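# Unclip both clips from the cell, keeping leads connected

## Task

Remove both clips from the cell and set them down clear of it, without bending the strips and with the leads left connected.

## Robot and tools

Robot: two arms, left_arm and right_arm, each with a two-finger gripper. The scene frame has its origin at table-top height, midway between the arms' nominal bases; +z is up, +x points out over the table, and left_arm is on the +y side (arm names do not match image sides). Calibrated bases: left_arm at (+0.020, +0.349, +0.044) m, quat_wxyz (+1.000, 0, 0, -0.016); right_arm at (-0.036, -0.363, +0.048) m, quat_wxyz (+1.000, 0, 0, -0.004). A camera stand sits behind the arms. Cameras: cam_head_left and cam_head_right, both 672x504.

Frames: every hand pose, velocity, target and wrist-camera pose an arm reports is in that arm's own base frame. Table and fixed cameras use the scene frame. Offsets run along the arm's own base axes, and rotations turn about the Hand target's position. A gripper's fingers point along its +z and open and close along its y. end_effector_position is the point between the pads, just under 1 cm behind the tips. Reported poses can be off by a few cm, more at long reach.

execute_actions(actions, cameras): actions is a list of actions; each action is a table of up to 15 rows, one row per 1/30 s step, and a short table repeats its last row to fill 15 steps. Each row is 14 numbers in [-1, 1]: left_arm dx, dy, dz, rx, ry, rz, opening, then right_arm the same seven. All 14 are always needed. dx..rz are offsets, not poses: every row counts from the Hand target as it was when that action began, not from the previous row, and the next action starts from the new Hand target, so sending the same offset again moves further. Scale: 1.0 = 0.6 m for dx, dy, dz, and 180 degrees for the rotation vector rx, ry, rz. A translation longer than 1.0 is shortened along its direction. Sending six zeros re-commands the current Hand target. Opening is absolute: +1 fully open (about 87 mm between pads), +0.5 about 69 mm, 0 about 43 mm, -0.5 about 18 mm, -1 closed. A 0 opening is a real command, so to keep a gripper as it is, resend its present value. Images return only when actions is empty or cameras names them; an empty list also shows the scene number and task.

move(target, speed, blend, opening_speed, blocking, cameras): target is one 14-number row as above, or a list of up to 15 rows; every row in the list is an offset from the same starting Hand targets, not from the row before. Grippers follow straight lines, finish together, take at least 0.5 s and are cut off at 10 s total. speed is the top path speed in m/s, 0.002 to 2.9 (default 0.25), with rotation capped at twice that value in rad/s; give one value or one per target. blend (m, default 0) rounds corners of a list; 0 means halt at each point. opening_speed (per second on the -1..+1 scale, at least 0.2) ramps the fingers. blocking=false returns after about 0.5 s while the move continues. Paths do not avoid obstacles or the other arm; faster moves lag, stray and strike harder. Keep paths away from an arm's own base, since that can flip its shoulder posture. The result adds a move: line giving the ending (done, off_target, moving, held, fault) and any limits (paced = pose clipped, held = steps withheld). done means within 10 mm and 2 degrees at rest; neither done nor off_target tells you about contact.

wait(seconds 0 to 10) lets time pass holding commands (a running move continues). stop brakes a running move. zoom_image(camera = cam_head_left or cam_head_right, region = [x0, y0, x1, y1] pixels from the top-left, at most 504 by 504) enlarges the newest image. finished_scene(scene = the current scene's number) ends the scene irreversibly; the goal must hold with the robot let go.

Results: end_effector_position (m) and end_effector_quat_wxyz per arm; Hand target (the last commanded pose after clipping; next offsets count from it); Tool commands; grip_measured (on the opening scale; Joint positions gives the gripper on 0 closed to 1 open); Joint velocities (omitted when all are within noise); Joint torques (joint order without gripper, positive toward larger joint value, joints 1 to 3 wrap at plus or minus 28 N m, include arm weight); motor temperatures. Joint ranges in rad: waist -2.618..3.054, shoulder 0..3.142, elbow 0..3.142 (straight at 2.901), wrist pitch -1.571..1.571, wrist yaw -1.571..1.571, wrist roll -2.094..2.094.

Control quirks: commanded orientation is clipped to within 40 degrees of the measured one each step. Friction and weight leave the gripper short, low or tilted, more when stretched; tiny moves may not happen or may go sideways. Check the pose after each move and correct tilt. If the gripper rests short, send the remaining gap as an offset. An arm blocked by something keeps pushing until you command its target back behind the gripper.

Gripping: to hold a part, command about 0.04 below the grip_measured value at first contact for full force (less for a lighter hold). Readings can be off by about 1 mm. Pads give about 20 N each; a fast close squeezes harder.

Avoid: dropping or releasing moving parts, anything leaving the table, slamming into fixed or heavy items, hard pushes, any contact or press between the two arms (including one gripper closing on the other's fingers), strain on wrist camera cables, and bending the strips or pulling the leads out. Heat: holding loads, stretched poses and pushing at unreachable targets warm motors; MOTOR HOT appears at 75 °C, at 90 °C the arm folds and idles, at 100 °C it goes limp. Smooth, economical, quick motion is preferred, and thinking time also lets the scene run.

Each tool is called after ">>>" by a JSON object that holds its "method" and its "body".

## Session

>>> {"method": "execute_actions", "body": {"actions": []}}

>>> {"method": "zoom_image", "body": {"camera": "cam_head_left", "region": [150, 110, 400, 310]}}

Scene clock: 0.00 s.
left_arm: end_effector_position=(+0.3906, +0.0378, +0.0720) grip_measured=+1.000 end_effector_quat_wxyz=(+0.584, -0.101, +0.805, -0.002) | right_arm: end_effector_position=(+0.3752, -0.0506, +0.0687) grip_measured=+0.994 end_effector_quat_wxyz=(+0.614, +0.107, +0.777, -0.089)
Joint positions: left_arm=[0.102 1.49 0.42 0.746 -0.019 -0.134 1] | right_arm=[-0.025 1.528 0.305 0.983 0.249 0.053 0.997]
Joint velocities: within noise
Joint torques (N m): no reading
Motor temperatures (°C): left_arm=[23 30 30 29 24 23 26] | right_arm=[27 33 28 26 24 23 23]
Heat: left arm: 30 °C; right arm: 33 °C.
Hand target: left_arm +0.3926, +0.0380, +0.0762; +0.588, -0.101, +0.803, -0.002 | right_arm +0.3759, -0.0506, +0.0695; +0.613, +0.107, +0.777, -0.089
Tool commands: left_gripper/opening=+1.0 right_gripper/opening=+1.0

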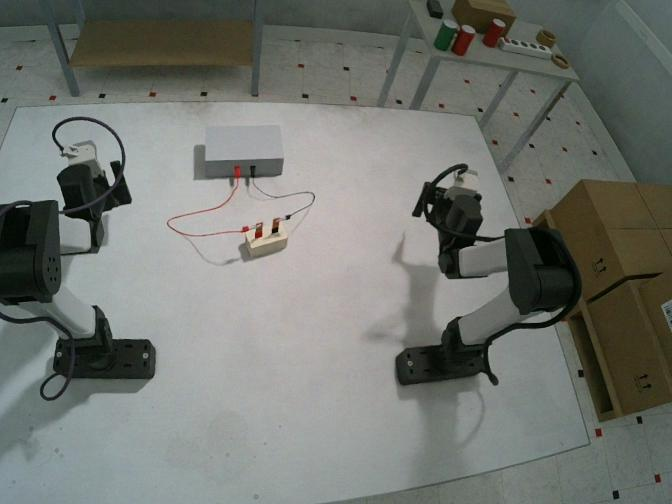

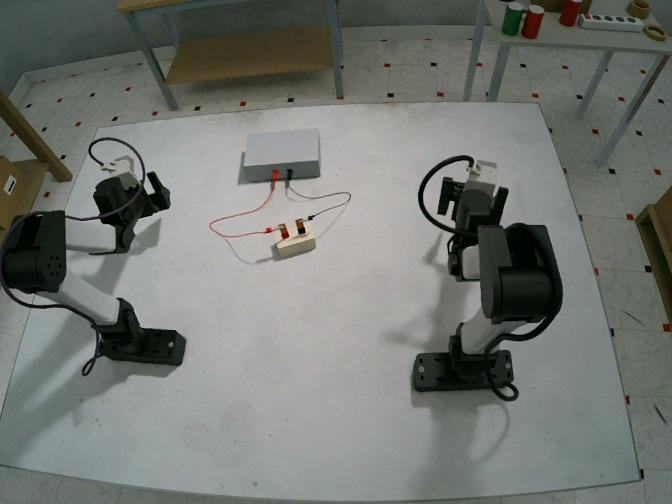

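Scaled by 2.016 from the camera's 672x504 image, which has a finer 960x720 frame.

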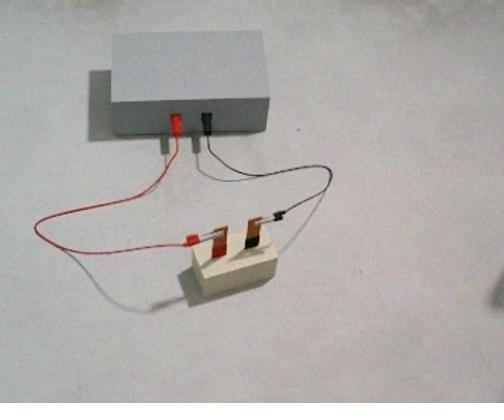

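>>> {"method": "zoom_image", "body": {"camera": "cam_head_left", "region": [225, 195, 305, 275]}}

>>> {"method": "zoom_image", "body": {"camera": "cam_head_right", "region": [255, 195, 335, 275]}}

Scaled by 6.300 from the camera's 672x504 image, which has a finer 960x720 frame.

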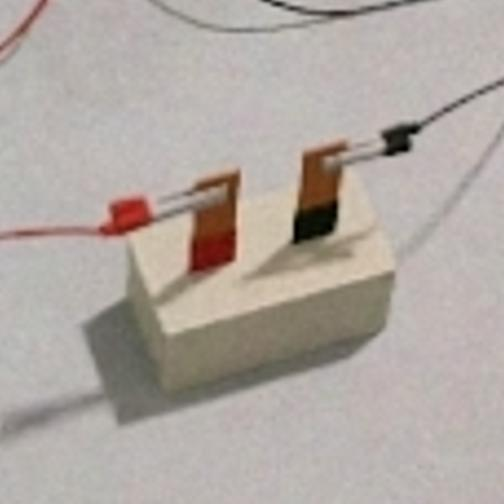

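Scaled by 6.300 from the camera's 672x504 image, which has a finer 960x720 frame.

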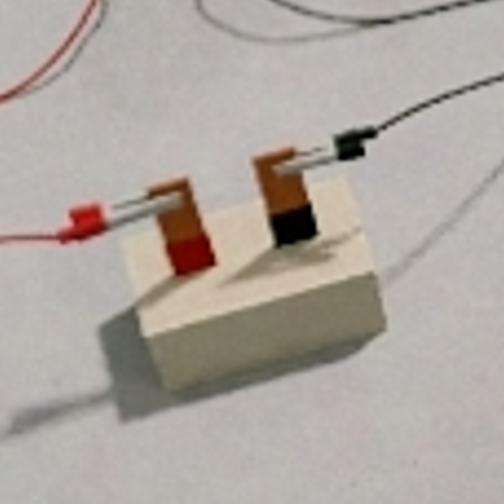

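>>> {"method": "move", "body": {"target": [[0,0,0.13,0,0,0,0.2,0,0,0.14,0,0,0,0.2],[-0.18,-0.497,0.107,0.145,0.133,-0.436,0.2,-0.108,0.11,0.138,-0.183,0.158,0.635,0.2]], "blend": 0.03, "cameras": ["all"]}}

>>> {"method": "zoom_image", "body": {"camera": "cam_head_left", "region": [190, 170, 290, 270]}}

>>> {"method": "zoom_image", "body": {"camera": "cam_head_right", "region": [210, 170, 310, 270]}}

Scene clock: 7.37 s.
left_arm: end_effector_position=(+0.2812, -0.2528, +0.1337) grip_measured=+0.200 end_effector_quat_wxyz=(+0.292, +0.540, +0.770, -0.175) | right_arm: end_effector_position=(+0.3105, +0.0163, +0.1472) grip_measured=+0.200 end_effector_quat_wxyz=(-0.255, +0.735, -0.590, -0.217)
Joint positions: left_arm=[-0.634 1.534 1.205 -0.615 0.322 0.484 0.6] | right_arm=[-0.204 1.772 1.571 -1.554 -0.661 -2.057 0.6]
Joint torques (N m): left_arm=[-0.61 -5.86 9.47 1.18 0.45 0.08] | right_arm=[0.57 -8.69 7.34 -0.14 -0.32 -0.21]
Heat: left arm: 32 °C; right arm: 33 °C.
Hand target: left_arm +0.2846, -0.2602, +0.1404; +0.297, +0.547, +0.761, -0.182 | right_arm +0.3111, +0.0155, +0.1523; -0.236, +0.747, -0.567, -0.254
Off the commanded pose: left_arm 0.011 m, 2 deg | right_arm 0.005 m, 6 deg.
joint sent to its limit (right arm) — joint 4 (wrist pitch), lower limit. The joint targets are off in orientation, not in position.
move: off_target (left_arm, right_arm)

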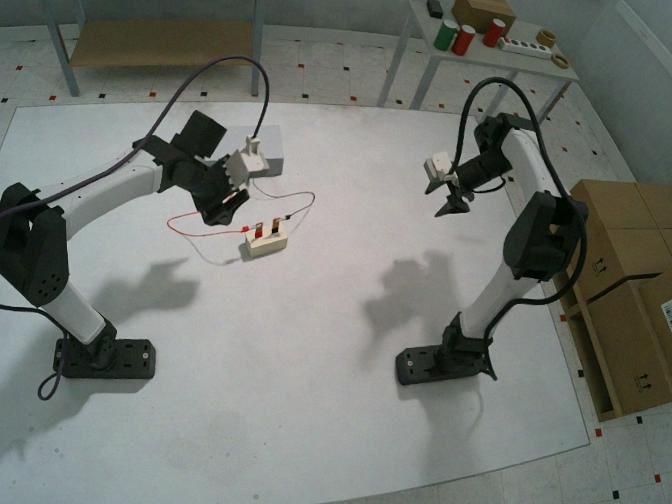

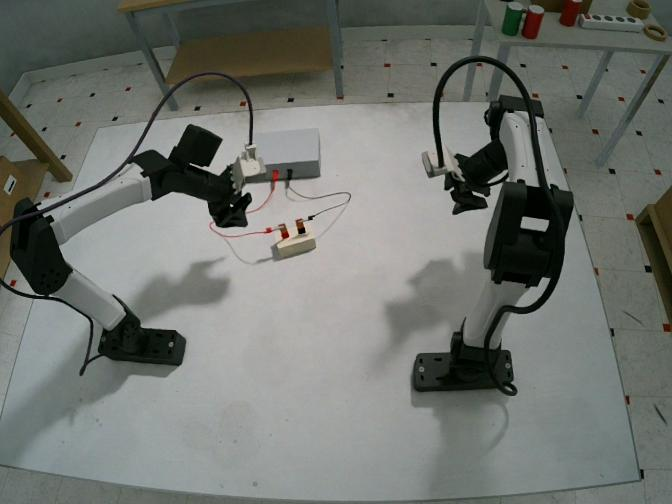

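Scaled by 5.040 from the camera's 672x504 image, which has a finer 960x720 frame.

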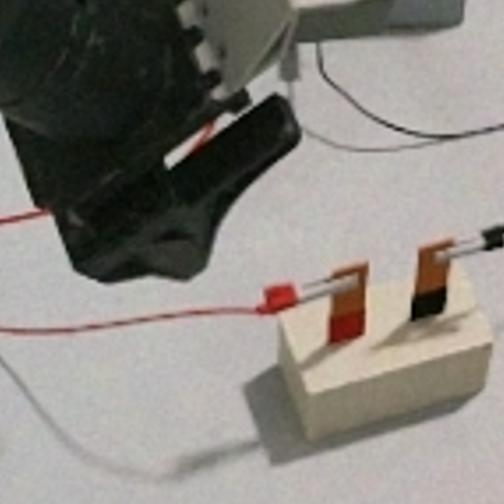

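Scaled by 5.040 from the camera's 672x504 image, which has a finer 960x720 frame.

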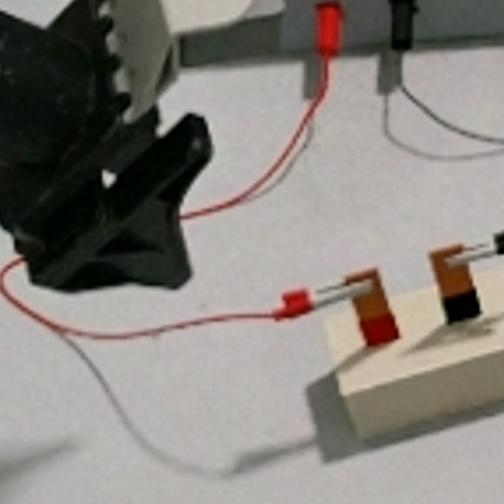

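>>> {"method": "move", "body": {"target": [[0.003,-0.07,-0.03,0,0,0,0.2,0,0,0,0,0,0,0.2],[0.003,-0.07,-0.107,0,0,0,0.2,0,0,0,0,0,0,0.2]], "speed": 0.12, "cameras": ["all"]}}

>>> {"method": "zoom_image", "body": {"camera": "cam_head_left", "region": [210, 190, 290, 270]}}

>>> {"method": "zoom_image", "body": {"camera": "cam_head_right", "region": [235, 190, 315, 270]}}

Scene clock: 10.03 s.
left_arm: end_effector_position=(+0.2859, -0.3034, +0.0840) grip_measured=+0.200 end_effector_quat_wxyz=(+0.301, +0.551, +0.756, -0.188) | right_arm: end_effector_position=(+0.3104, +0.0162, +0.1472) grip_measured=+0.200 end_effector_quat_wxyz=(-0.255, +0.735, -0.589, -0.217)
Joint positions: left_arm=[-0.731 1.687 1.146 -0.358 0.297 0.424 0.6] | right_arm=[-0.204 1.772 1.571 -1.554 -0.661 -2.057 0.6]
Joint torques (N m): left_arm=[-0.4 -7.64 5.5 1.41 0.02 -0.09] | right_arm=[0.57 -8.72 7.36 -0.16 -0.32 -0.2]
Heat: left arm: 33 °C; right arm: 34 °C.
Hand target: left_arm +0.2865, -0.3022, +0.0763; +0.297, +0.547, +0.761, -0.182 | right_arm +0.3110, +0.0154, +0.1523; -0.236, +0.748, -0.567, -0.254
Off the commanded pose: left_arm 0.008 m, 1 deg | right_arm 0.005 m, 6 deg.
joint sent to its limit (right arm) — joint 4 (wrist pitch), lower limit. The joint targets are off in orientation, not in position.
move: off_target (right_arm)

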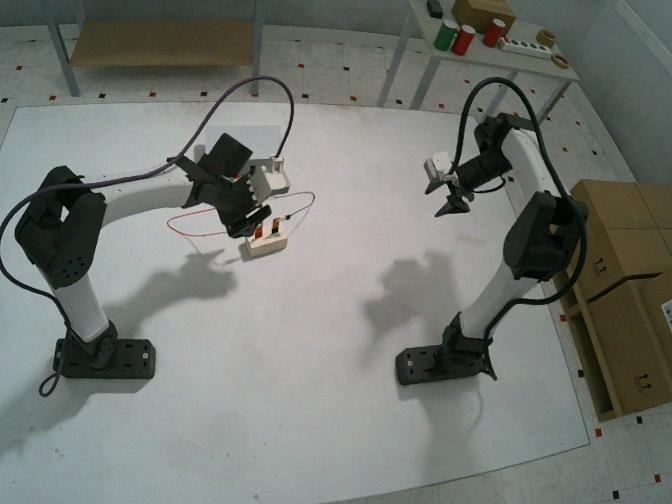

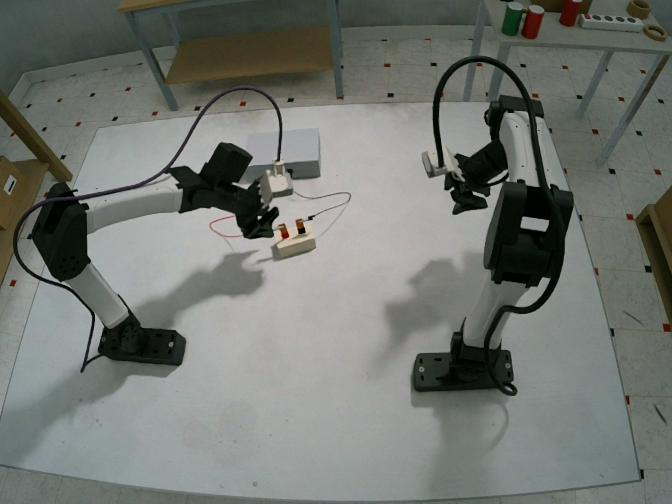

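Scaled by 6.300 from the camera's 672x504 image, which has a finer 960x720 frame.

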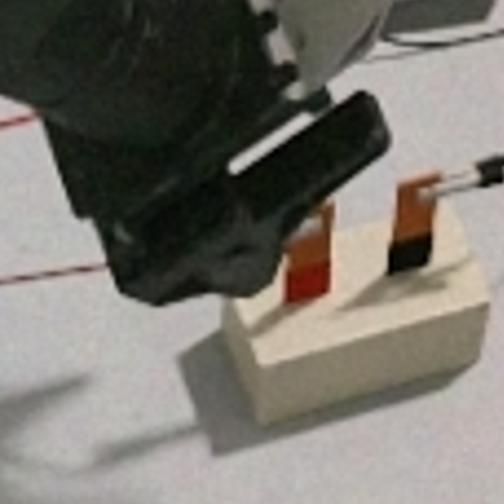

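Scaled by 6.300 from the camera's 672x504 image, which has a finer 960x720 frame.

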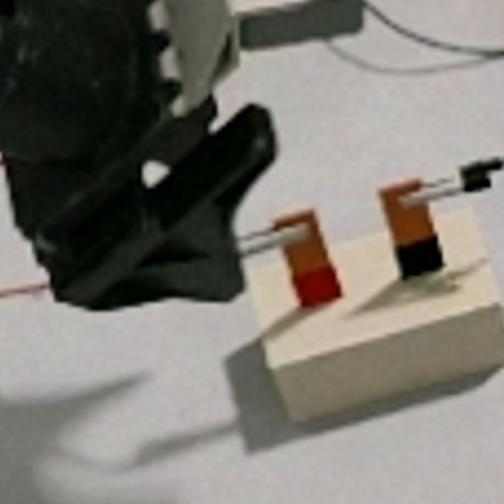

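>>> {"method": "move", "body": {"target": [[-0.01,0.012,-0.01,0,0,0,0.2,0,0,0,0,0,0,0.2],[-0.01,0.012,-0.01,0,0,0,-0.5,0,0,0,0,0,0,0.2]], "speed": 0.08, "opening_speed": 0.6, "cameras": ["all"]}}

>>> {"method": "zoom_image", "body": {"camera": "cam_head_left", "region": [210, 190, 290, 270]}}

>>> {"method": "zoom_image", "body": {"camera": "cam_head_right", "region": [235, 190, 315, 270]}}

Scene clock: 12.93 s.
left_arm: end_effector_position=(+0.2791, -0.2973, +0.0691) grip_measured=-0.500 end_effector_quat_wxyz=(+0.290, +0.551, +0.760, -0.187) | right_arm: end_effector_position=(+0.3104, +0.0162, +0.1472) grip_measured=+0.200 end_effector_quat_wxyz=(-0.255, +0.735, -0.589, -0.217)
Joint positions: left_arm=[-0.731 1.687 1.095 -0.33 0.297 0.424 0.25] | right_arm=[-0.204 1.772 1.571 -1.554 -0.661 -2.057 0.6]
Joint torques (N m): left_arm=[-0.09 -10.02 5.12 1.41 0.05 -0.06] | right_arm=[0.7 -8.68 7.3 -0.16 -0.32 -0.18]
Heat: left arm: 33 °C; right arm: 34 °C.
Hand target: left_arm +0.2805, -0.2950, +0.0703; +0.297, +0.547, +0.761, -0.182 | right_arm +0.3110, +0.0154, +0.1523; -0.236, +0.748, -0.567, -0.254
Off the commanded pose: left_arm 0.003 m, 1 deg | right_arm 0.005 m, 6 deg.
joint sent to its limit (right arm) — joint 4 (wrist pitch), lower limit. The joint targets are off in orientation, not in position.
move: off_target (right_arm)

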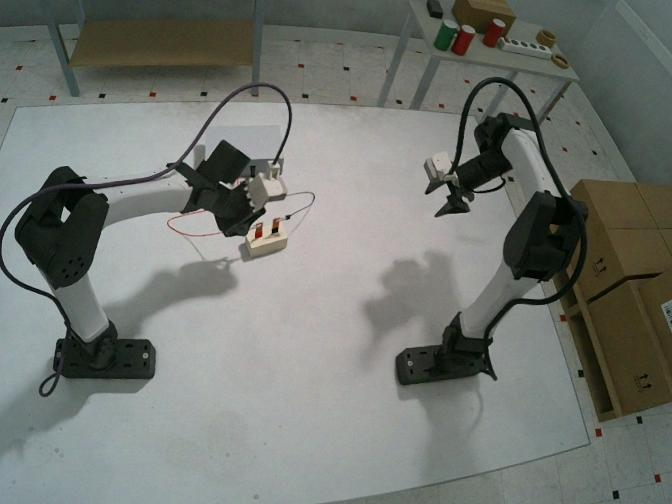

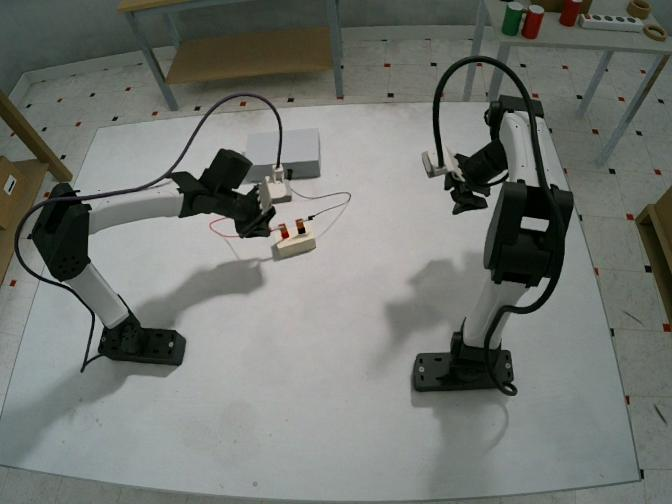

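Scaled by 6.300 from the camera's 672x504 image, which has a finer 960x720 frame.

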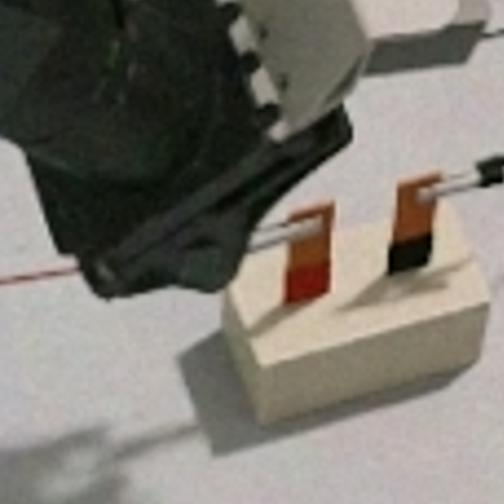

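Scaled by 6.300 from the camera's 672x504 image, which has a finer 960x720 frame.

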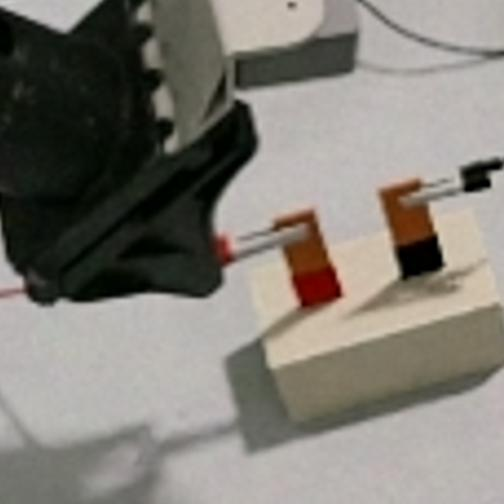

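>>> {"method": "move", "body": {"target": [0.003,-0.001,0.024,0,0,0,-0.5,0,0,0,0,0,0,0.2], "speed": 0.08, "cameras": ["all"]}}

>>> {"method": "zoom_image", "body": {"camera": "cam_head_left", "region": [210, 190, 290, 270]}}

>>> {"method": "zoom_image", "body": {"camera": "cam_head_right", "region": [235, 190, 315, 270]}}

Scene clock: 14.70 s.
left_arm: end_effector_position=(+0.2733, -0.2920, +0.0650) grip_measured=-0.500 end_effector_quat_wxyz=(+0.273, +0.552, +0.766, -0.185) | right_arm: end_effector_position=(+0.3104, +0.0162, +0.1472) grip_measured=+0.200 end_effector_quat_wxyz=(-0.255, +0.735, -0.589, -0.217)
Joint positions: left_arm=[-0.731 1.687 1.095 -0.366 0.297 0.424 0.25] | right_arm=[-0.204 1.772 1.571 -1.554 -0.661 -2.057 0.6]
Joint torques (N m): left_arm=[0.06 -11.29 8.81 1.13 0.07 -0.04] | right_arm=[0.51 -8.75 7.35 -0.17 -0.35 -0.19]
Heat: left arm: 33 °C; right arm: 35 °C.
Hand target: left_arm +0.2823, -0.2956, +0.0847; +0.297, +0.547, +0.761, -0.182 | right_arm +0.3110, +0.0154, +0.1523; -0.236, +0.748, -0.567, -0.254
Off the commanded pose: left_arm 0.022 m, 3 deg | right_arm 0.005 m, 6 deg.
joint sent to its limit (right arm) — joint 4 (wrist pitch), lower limit. The joint targets are off in orientation, not in position.
move: off_target (left_arm, right_arm)

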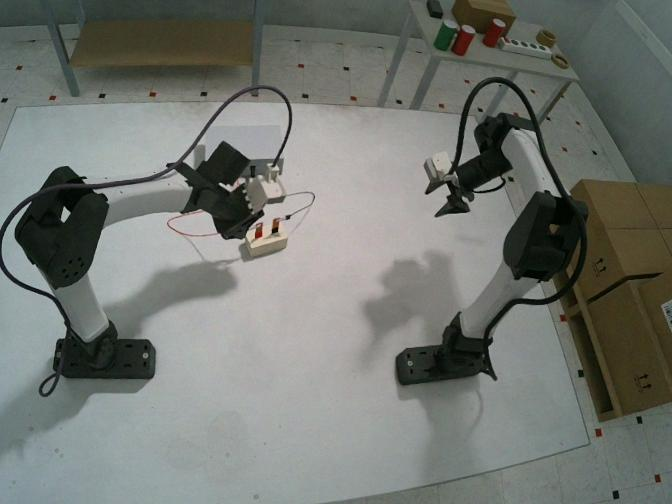

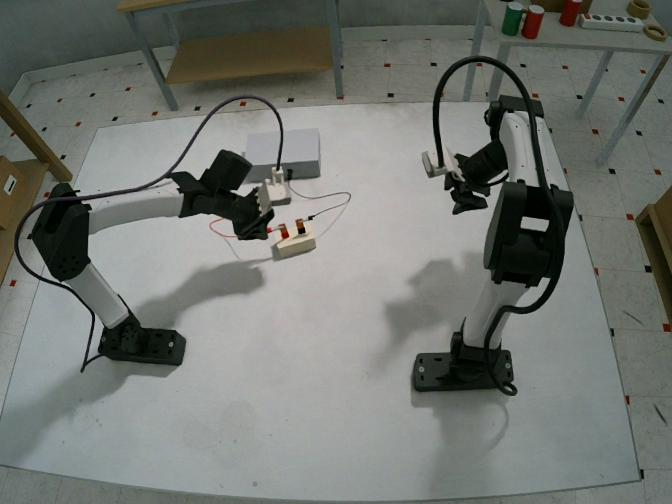

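Scaled by 6.300 from the camera's 672x504 image, which has a finer 960x720 frame.

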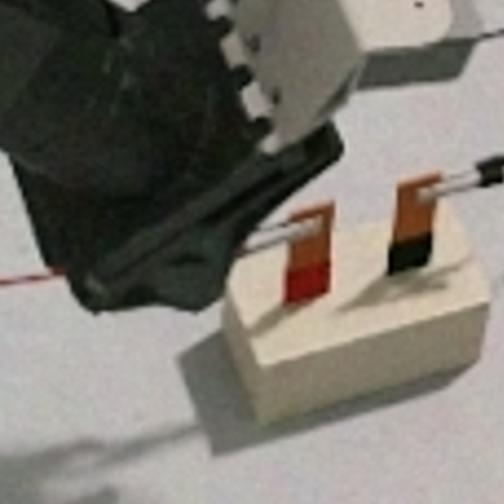

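Scaled by 6.300 from the camera's 672x504 image, which has a finer 960x720 frame.

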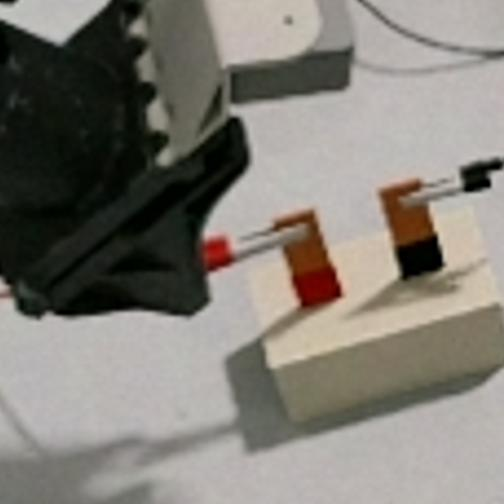

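>>> {"method": "move", "body": {"target": [[0,0,0,0,0,0,0,0,0,0,0,0,0,0.2],[0,0,0.1,0,0,0,0,0,0,0,0,0,0,0.2],[-0.001,-0.006,-0.022,0,0,0,0,0,0,0,0,0,0,0.2],[-0.001,-0.006,-0.022,0,0,0,-0.5,0,0,0,0,0,0,0.2]], "speed": 0.1, "cameras": ["all"]}}

>>> {"method": "zoom_image", "body": {"camera": "cam_head_left", "region": [210, 190, 290, 270]}}

>>> {"method": "zoom_image", "body": {"camera": "cam_head_right", "region": [235, 190, 315, 270]}}

Scene clock: 19.07 s.
left_arm: end_effector_position=(+0.2824, -0.3000, +0.0805) grip_measured=-0.500 end_effector_quat_wxyz=(+0.302, +0.549, +0.756, -0.188) | right_arm: end_effector_position=(+0.3104, +0.0162, +0.1472) grip_measured=+0.200 end_effector_quat_wxyz=(-0.255, +0.735, -0.589, -0.217)
Joint positions: left_arm=[-0.731 1.671 1.111 -0.335 0.296 0.421 0.25] | right_arm=[-0.204 1.772 1.571 -1.554 -0.661 -2.057 0.6]
Joint torques (N m): left_arm=[-0.64 -7.25 5.34 1.45 0.01 -0.09] | right_arm=[0.55 -8.76 7.41 -0.16 -0.31 -0.22]
Heat: left arm: 33 °C; right arm: 36 °C.
Hand target: left_arm +0.2817, -0.2992, +0.0715; +0.297, +0.547, +0.761, -0.182 | right_arm +0.3110, +0.0154, +0.1523; -0.236, +0.748, -0.567, -0.254
Off the commanded pose: left_arm 0.009 m, 1 deg | right_arm 0.005 m, 6 deg.
joint sent to its limit (right arm) — joint 4 (wrist pitch), lower limit. The joint targets are off in orientation, not in position.
move: off_target (right_arm)

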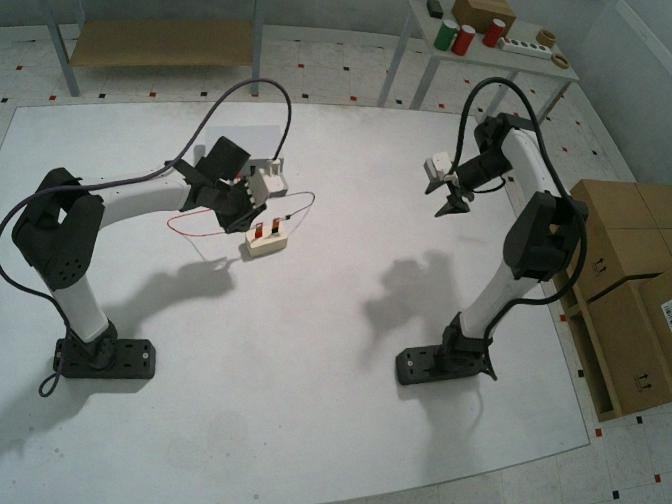

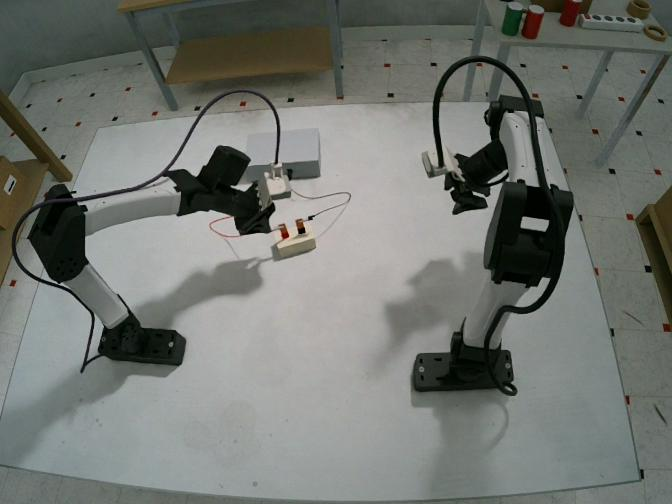

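Scaled by 6.300 from the camera's 672x504 image, which has a finer 960x720 frame.

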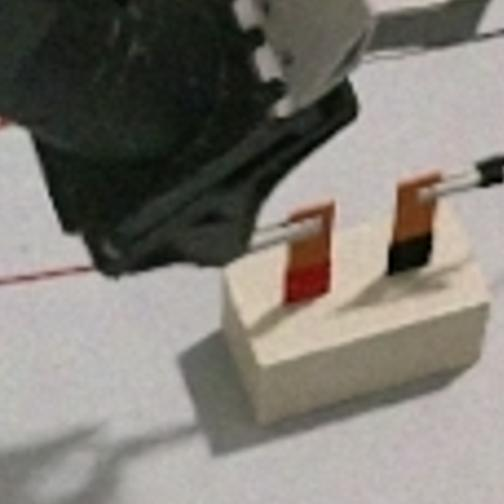

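Scaled by 6.300 from the camera's 672x504 image, which has a finer 960x720 frame.

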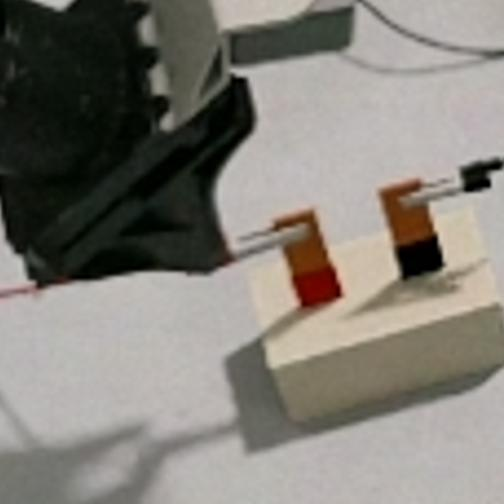

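>>> {"method": "move", "body": {"target": [0,0,-0.008,0,0,0,-0.5,0,0,0,0,0,0,0.2], "speed": 0.05}}

>>> {"method": "move", "body": {"target": [0,0,0,0,0,0,-0.95,0,0,0,0,0,0,0.2], "opening_speed": 0.3, "cameras": ["all"]}}

>>> {"method": "zoom_image", "body": {"camera": "cam_head_left", "region": [210, 190, 290, 270]}}

>>> {"method": "zoom_image", "body": {"camera": "cam_head_right", "region": [235, 190, 315, 270]}}

Scene clock: 20.77 s.
left_arm: end_effector_position=(+0.2829, -0.3005, +0.0788) grip_measured=-0.500 end_effector_quat_wxyz=(+0.306, +0.549, +0.755, -0.188) | right_arm: end_effector_position=(+0.3104, +0.0162, +0.1472) grip_measured=+0.200 end_effector_quat_wxyz=(-0.255, +0.735, -0.589, -0.217)
Joint positions: left_arm=[-0.731 1.671 1.1 -0.316 0.296 0.421 0.25] | right_arm=[-0.204 1.772 1.571 -1.554 -0.661 -2.057 0.6]
Joint torques (N m): left_arm=[-0.64 -6.65 5.15 1.46 0.01 -0.1] | right_arm=[0.51 -8.72 7.42 -0.14 -0.32 -0.21]
Heat: left arm: 33 °C; right arm: 36 °C.
Hand target: left_arm +0.2817, -0.2992, +0.0667; +0.297, +0.547, +0.761, -0.182 | right_arm +0.3110, +0.0154, +0.1523; -0.236, +0.748, -0.567, -0.254
Off the commanded pose: left_arm 0.012 m, 1 deg | right_arm 0.005 m, 6 deg.
joint sent to its limit (right arm) — joint 4 (wrist pitch), lower limit. The joint targets are off in orientation, not in position.
move: off_target (left_arm, right_arm)

Scene clock: 22.47 s.
left_arm: end_effector_position=(+0.2827, -0.3008, +0.0788) grip_measured=-0.750 end_effector_quat_wxyz=(+0.306, +0.549, +0.755, -0.189) | right_arm: end_effector_position=(+0.3104, +0.0162, +0.1472) grip_measured=+0.200 end_effector_quat_wxyz=(-0.255, +0.735, -0.589, -0.217)
Joint positions: left_arm=[-0.732 1.671 1.1 -0.316 0.296 0.42 0.125] | right_arm=[-0.204 1.772 1.571 -1.554 -0.661 -2.057 0.6]
Joint torques (N m): left_arm=[-0.58 -6.67 5.16 1.46 0.01 -0.08] | right_arm=[0.59 -8.77 7.36 -0.14 -0.34 -0.2]
Heat: left arm: 33 °C; right arm: 36 °C.
Hand target: left_arm +0.2817, -0.2992, +0.0667; +0.297, +0.547, +0.761, -0.182 | right_arm +0.3110, +0.0154, +0.1523; -0.236, +0.748, -0.567, -0.254
Off the commanded pose: left_arm 0.012 m, 1 deg | right_arm 0.005 m, 6 deg.
joint sent to its limit (right arm) — joint 4 (wrist pitch), lower limit. The joint targets are off in orientation, not in position.
move: off_target (left_arm, right_arm)

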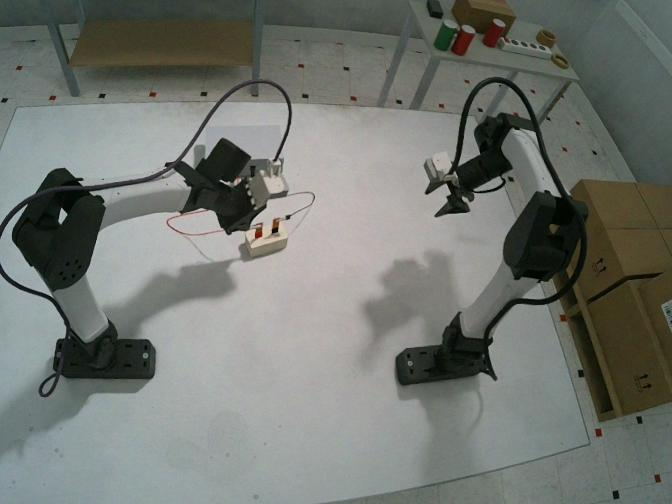

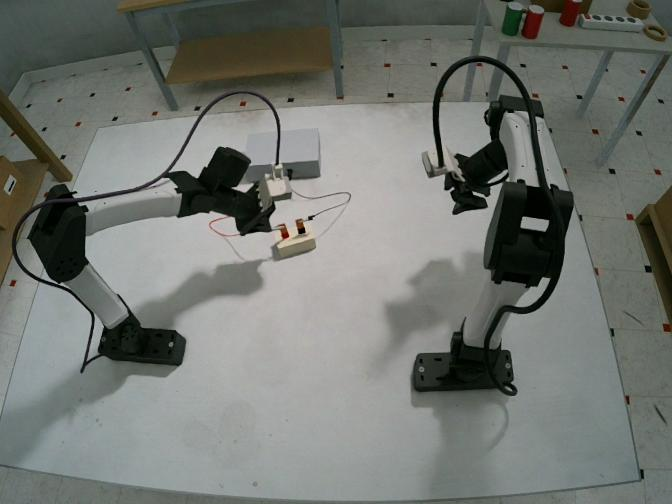

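Scaled by 6.300 from the camera's 672x504 image, which has a finer 960x720 frame.

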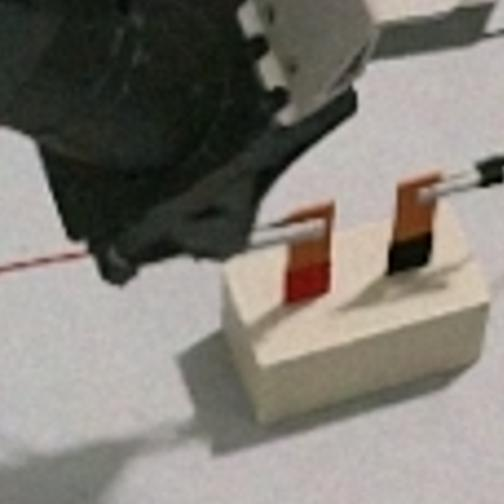

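Scaled by 6.300 from the camera's 672x504 image, which has a finer 960x720 frame.

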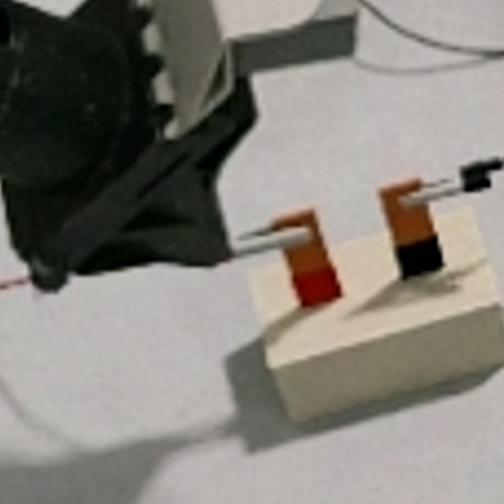

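>>> {"method": "move", "body": {"target": [-0.035,0.09,0.035,0,0,0,-0.95,0,0,0,0,0,0,0.2], "speed": 0.1, "cameras": ["all"]}}

>>> {"method": "zoom_image", "body": {"camera": "cam_head_left", "region": [190, 180, 290, 280]}}

Scene clock: 24.20 s.
left_arm: end_effector_position=(+0.2658, -0.2478, +0.0856) grip_measured=-0.750 end_effector_quat_wxyz=(+0.296, +0.543, +0.766, -0.176) | right_arm: end_effector_position=(+0.3104, +0.0162, +0.1472) grip_measured=+0.200 end_effector_quat_wxyz=(-0.255, +0.735, -0.589, -0.217)
Joint positions: left_arm=[-0.65 1.503 0.977 -0.406 0.317 0.477 0.125] | right_arm=[-0.204 1.772 1.571 -1.554 -0.661 -2.057 0.6]
Joint torques (N m): left_arm=[0.14 -9.31 5.03 1.2 0.4 0.09] | right_arm=[0.61 -8.66 7.45 -0.17 -0.31 -0.2]
Heat: left arm: 33 °C; right arm: 36 °C.
Hand target: left_arm +0.2607, -0.2452, +0.0877; +0.297, +0.547, +0.761, -0.182 | right_arm +0.3110, +0.0154, +0.1523; -0.236, +0.748, -0.567, -0.254
Off the commanded pose: left_arm 0.006 m, 1 deg | right_arm 0.005 m, 6 deg.
joint sent to its limit (right arm) — joint 4 (wrist pitch), lower limit. The joint targets are off in orientation, not in position.
move: off_target (right_arm)

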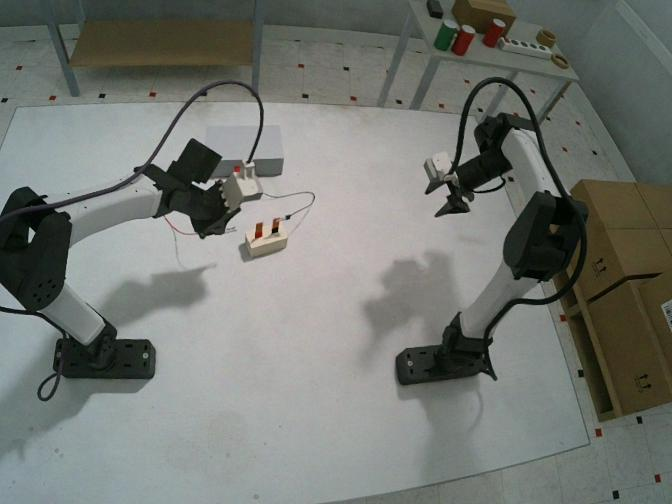

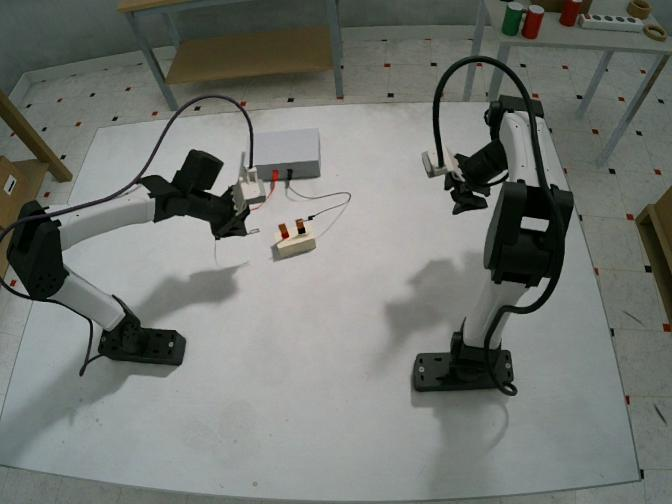

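Scaled by 5.040 from the camera's 672x504 image, which has a finer 960x720 frame.

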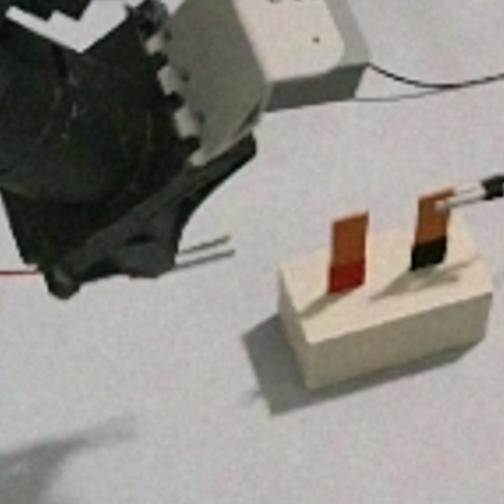

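>>> {"method": "move", "body": {"target": [[0,0.08,-0.15,0,0,0,-0.95,0,0,0,0,0,0,0.2],[0,0.08,-0.18,0,0,0,-0.95,0,0,0,0,0,0,0.2]], "speed": [0.15,0.05], "cameras": ["all"]}}

>>> {"method": "zoom_image", "body": {"camera": "cam_head_left", "region": [170, 180, 270, 280]}}

Scene clock: 27.00 s.
left_arm: end_effector_position=(+0.2636, -0.1979, -0.0149) grip_measured=-0.750 end_effector_quat_wxyz=(+0.300, +0.544, +0.764, -0.176) | right_arm: end_effector_position=(+0.3104, +0.0162, +0.1472) grip_measured=+0.200 end_effector_quat_wxyz=(-0.255, +0.735, -0.589, -0.217)
Joint positions: left_arm=[-0.501 1.611 0.626 0.016 0.404 0.611 0.125] | right_arm=[-0.204 1.772 1.571 -1.554 -0.661 -2.057 0.6]
Joint torques (N m): left_arm=[0.25 -5.18 4.12 1.24 0.5 0.09] | right_arm=[0.54 -8.65 7.36 -0.18 -0.32 -0.22]
Heat: left arm: 33 °C; right arm: 37 °C.
Hand target: left_arm +0.2606, -0.1972, -0.0203; +0.297, +0.547, +0.761, -0.182 | right_arm +0.3110, +0.0154, +0.1523; -0.236, +0.748, -0.567, -0.254
Off the commanded pose: left_arm 0.006 m, 1 deg | right_arm 0.005 m, 6 deg.
joint sent to its limit (right arm) — joint 4 (wrist pitch), lower limit. The joint targets are off in orientation, not in position.
move: off_target (right_arm)

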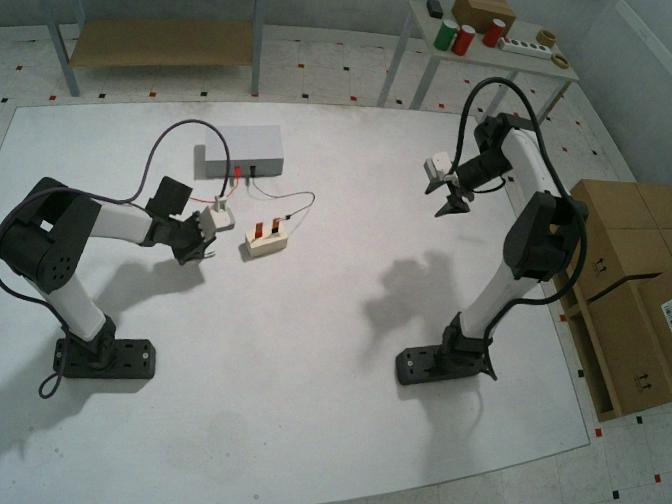

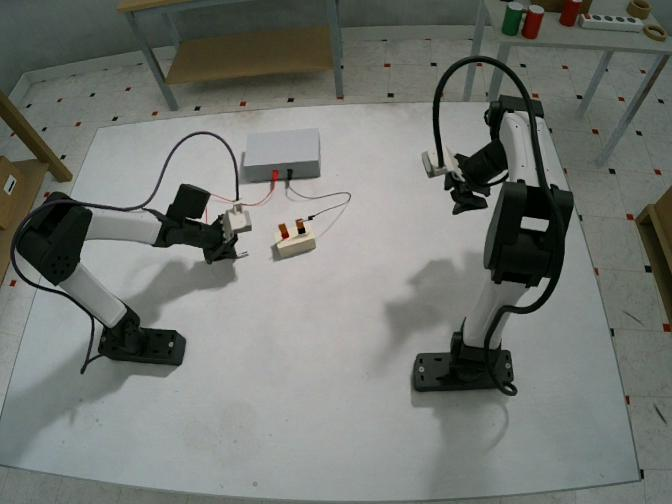

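Scaled by 5.040 from the camera's 672x504 image, which has a finer 960x720 frame.

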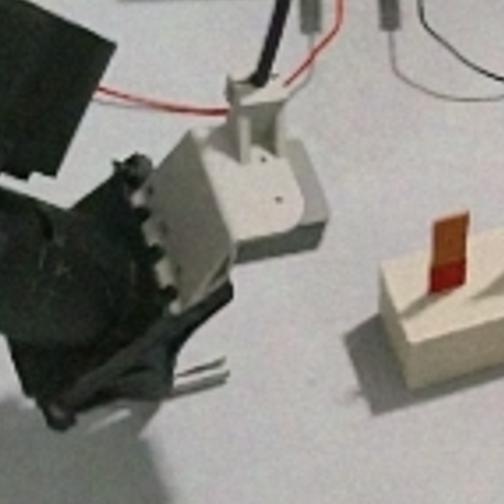

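Near table. Down 4 mm more, release and retreat left; right arm start later.

>>> {"method": "move", "body": {"target": [[0,0,-0.009,0,0,0,-0.95,0,0,0,0,0,0,0.2],[0,0,-0.009,0,0,0,-0.4,0,0,0,0,0,0,0.2],[0,0.03,0.05,0,0,0,-0.2,0,0,0,0,0,0,0.2],[0,0.05,0.24,0,0,0,0.2,0,0,0,0,0,0,0.2],[0.02,0.22,0.33,0,0,0,0.2,0,0,0,0,0,0,0.2]], "speed": [0.04,0.05,0.08,0.12,0.2], "opening_speed": 0.5, "cameras": ["all"]}}

Scene clock: 35.57 s.
left_arm: end_effector_position=(+0.2663, -0.0636, +0.1697) grip_measured=+0.200 end_effector_quat_wxyz=(+0.286, +0.543, +0.769, -0.180) | right_arm: end_effector_position=(+0.3104, +0.0162, +0.1472) grip_measured=+0.200 end_effector_quat_wxyz=(-0.255, +0.735, -0.589, -0.217)
Joint positions: left_arm=[0.039 1.354 1.239 -1.176 0.639 1.176 0.6] | right_arm=[-0.204 1.772 1.571 -1.554 -0.661 -2.057 0.6]
Joint torques (N m): left_arm=[0.18 -3.7 8.85 0.52 0.67 0.12] | right_arm=[0.59 -8.72 7.39 -0.14 -0.33 -0.2]
Motor temperatures (°C): left_arm=[23 33 34 32 24 23 26] | right_arm=[27 38 31 26 24 23 23]
Heat: left arm: 34 °C; right arm: 38 °C.
Hand target: left_arm +0.2726, -0.0652, +0.1777; +0.297, +0.547, +0.761, -0.182 | right_arm +0.3110, +0.0154, +0.1523; -0.236, +0.748, -0.567, -0.254
Off the commanded pose: left_arm 0.010 m, 2 deg | right_arm 0.005 m, 6 deg.
joint sent to its limit (right arm) — joint 4 (wrist pitch), lower limit. The joint targets are off in orientation, not in position.
move: off_target (right_arm); target 3's new opening was sent with left_arm's hand 0.022 m and 3 deg from that target; target 4's new opening was sent with left_arm's hand 0.017 m and 3 deg from that target

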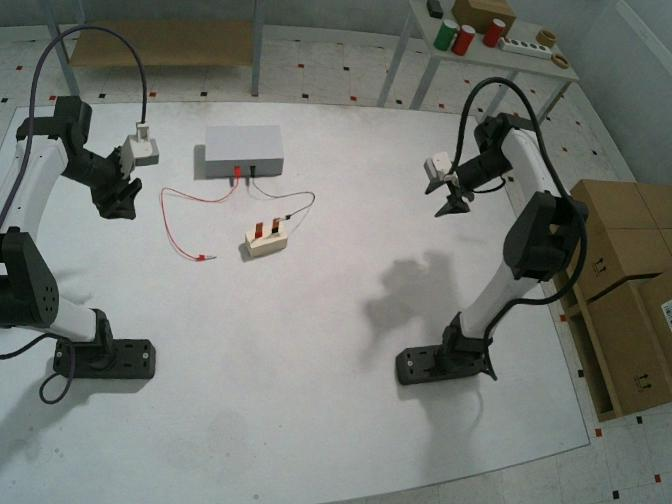

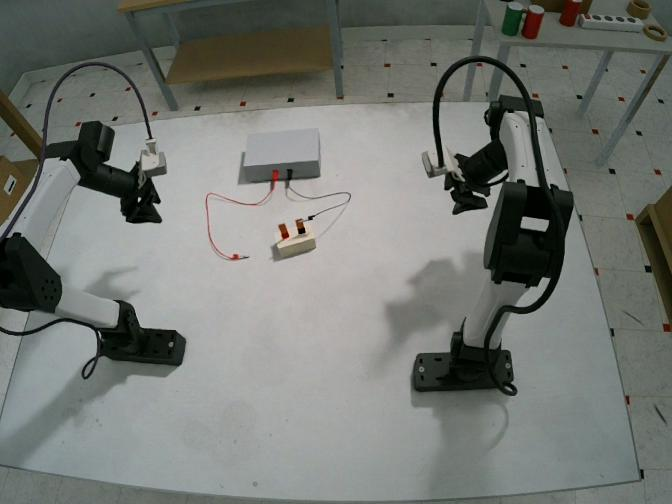

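>>> {"method": "move", "body": {"target": [[0,0,0,0,0,0,0.2,0.061,0.505,-0.02,0,0,0,0.2],[0,0,0,0,0,0,0.2,0.061,0.507,-0.14,0,0,0,0.2]], "speed": [0.25,0.12], "cameras": ["all"]}}

>>> {"method": "zoom_image", "body": {"camera": "cam_head_left", "region": [260, 190, 340, 270]}}

>>> {"method": "zoom_image", "body": {"camera": "cam_head_right", "region": [280, 190, 360, 270]}}

Scene clock: 39.17 s.
left_arm: end_effector_position=(+0.2663, -0.0636, +0.1697) grip_measured=+0.200 end_effector_quat_wxyz=(+0.286, +0.543, +0.769, -0.180) | right_arm: end_effector_position=(+0.3465, +0.3217, +0.0768) grip_measured=+0.200 end_effector_quat_wxyz=(-0.243, +0.750, -0.560, -0.256)
Joint positions: left_arm=[0.039 1.354 1.239 -1.176 0.639 1.176 0.6] | right_arm=[0.588 2.101 1.719 -0.847 -0.647 -1.155 0.6]
Joint torques (N m): left_arm=[0.18 -3.74 8.87 0.53 0.7 0.1] | right_arm=[0.01 -10.93 6.26 1.05 -0.34 0]
Heat: left arm: 35 °C; right arm: 38 °C.
Hand target: left_arm +0.2727, -0.0652, +0.1777; +0.297, +0.547, +0.761, -0.182 | right_arm +0.3477, +0.3197, +0.0682; -0.236, +0.747, -0.567, -0.254
Off the commanded pose: left_arm 0.010 m, 2 deg | right_arm 0.009 m, 1 deg.
move: done

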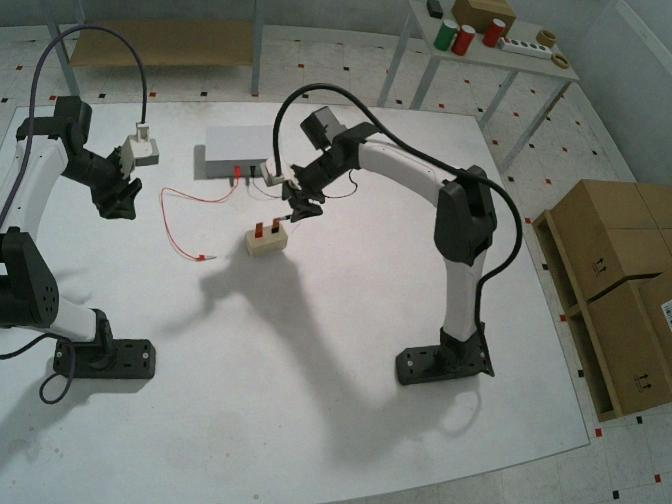

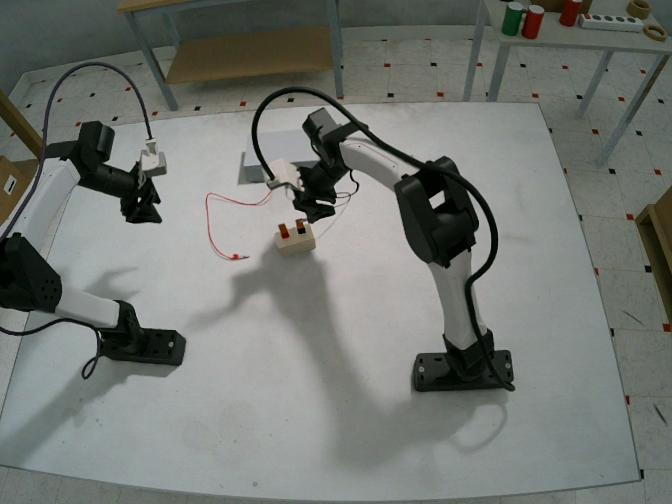

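Scaled by 6.300 from the camera's 672x504 image, which has a finer 960x720 frame.

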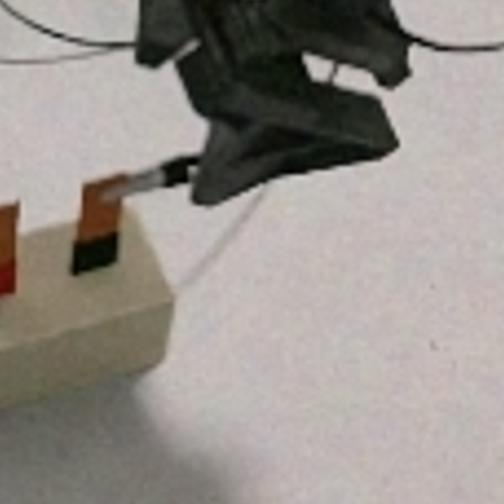

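Scaled by 6.300 from the camera's 672x504 image, which has a finer 960x720 frame.

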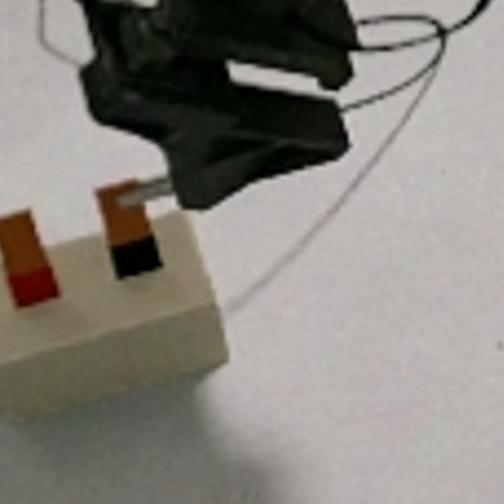

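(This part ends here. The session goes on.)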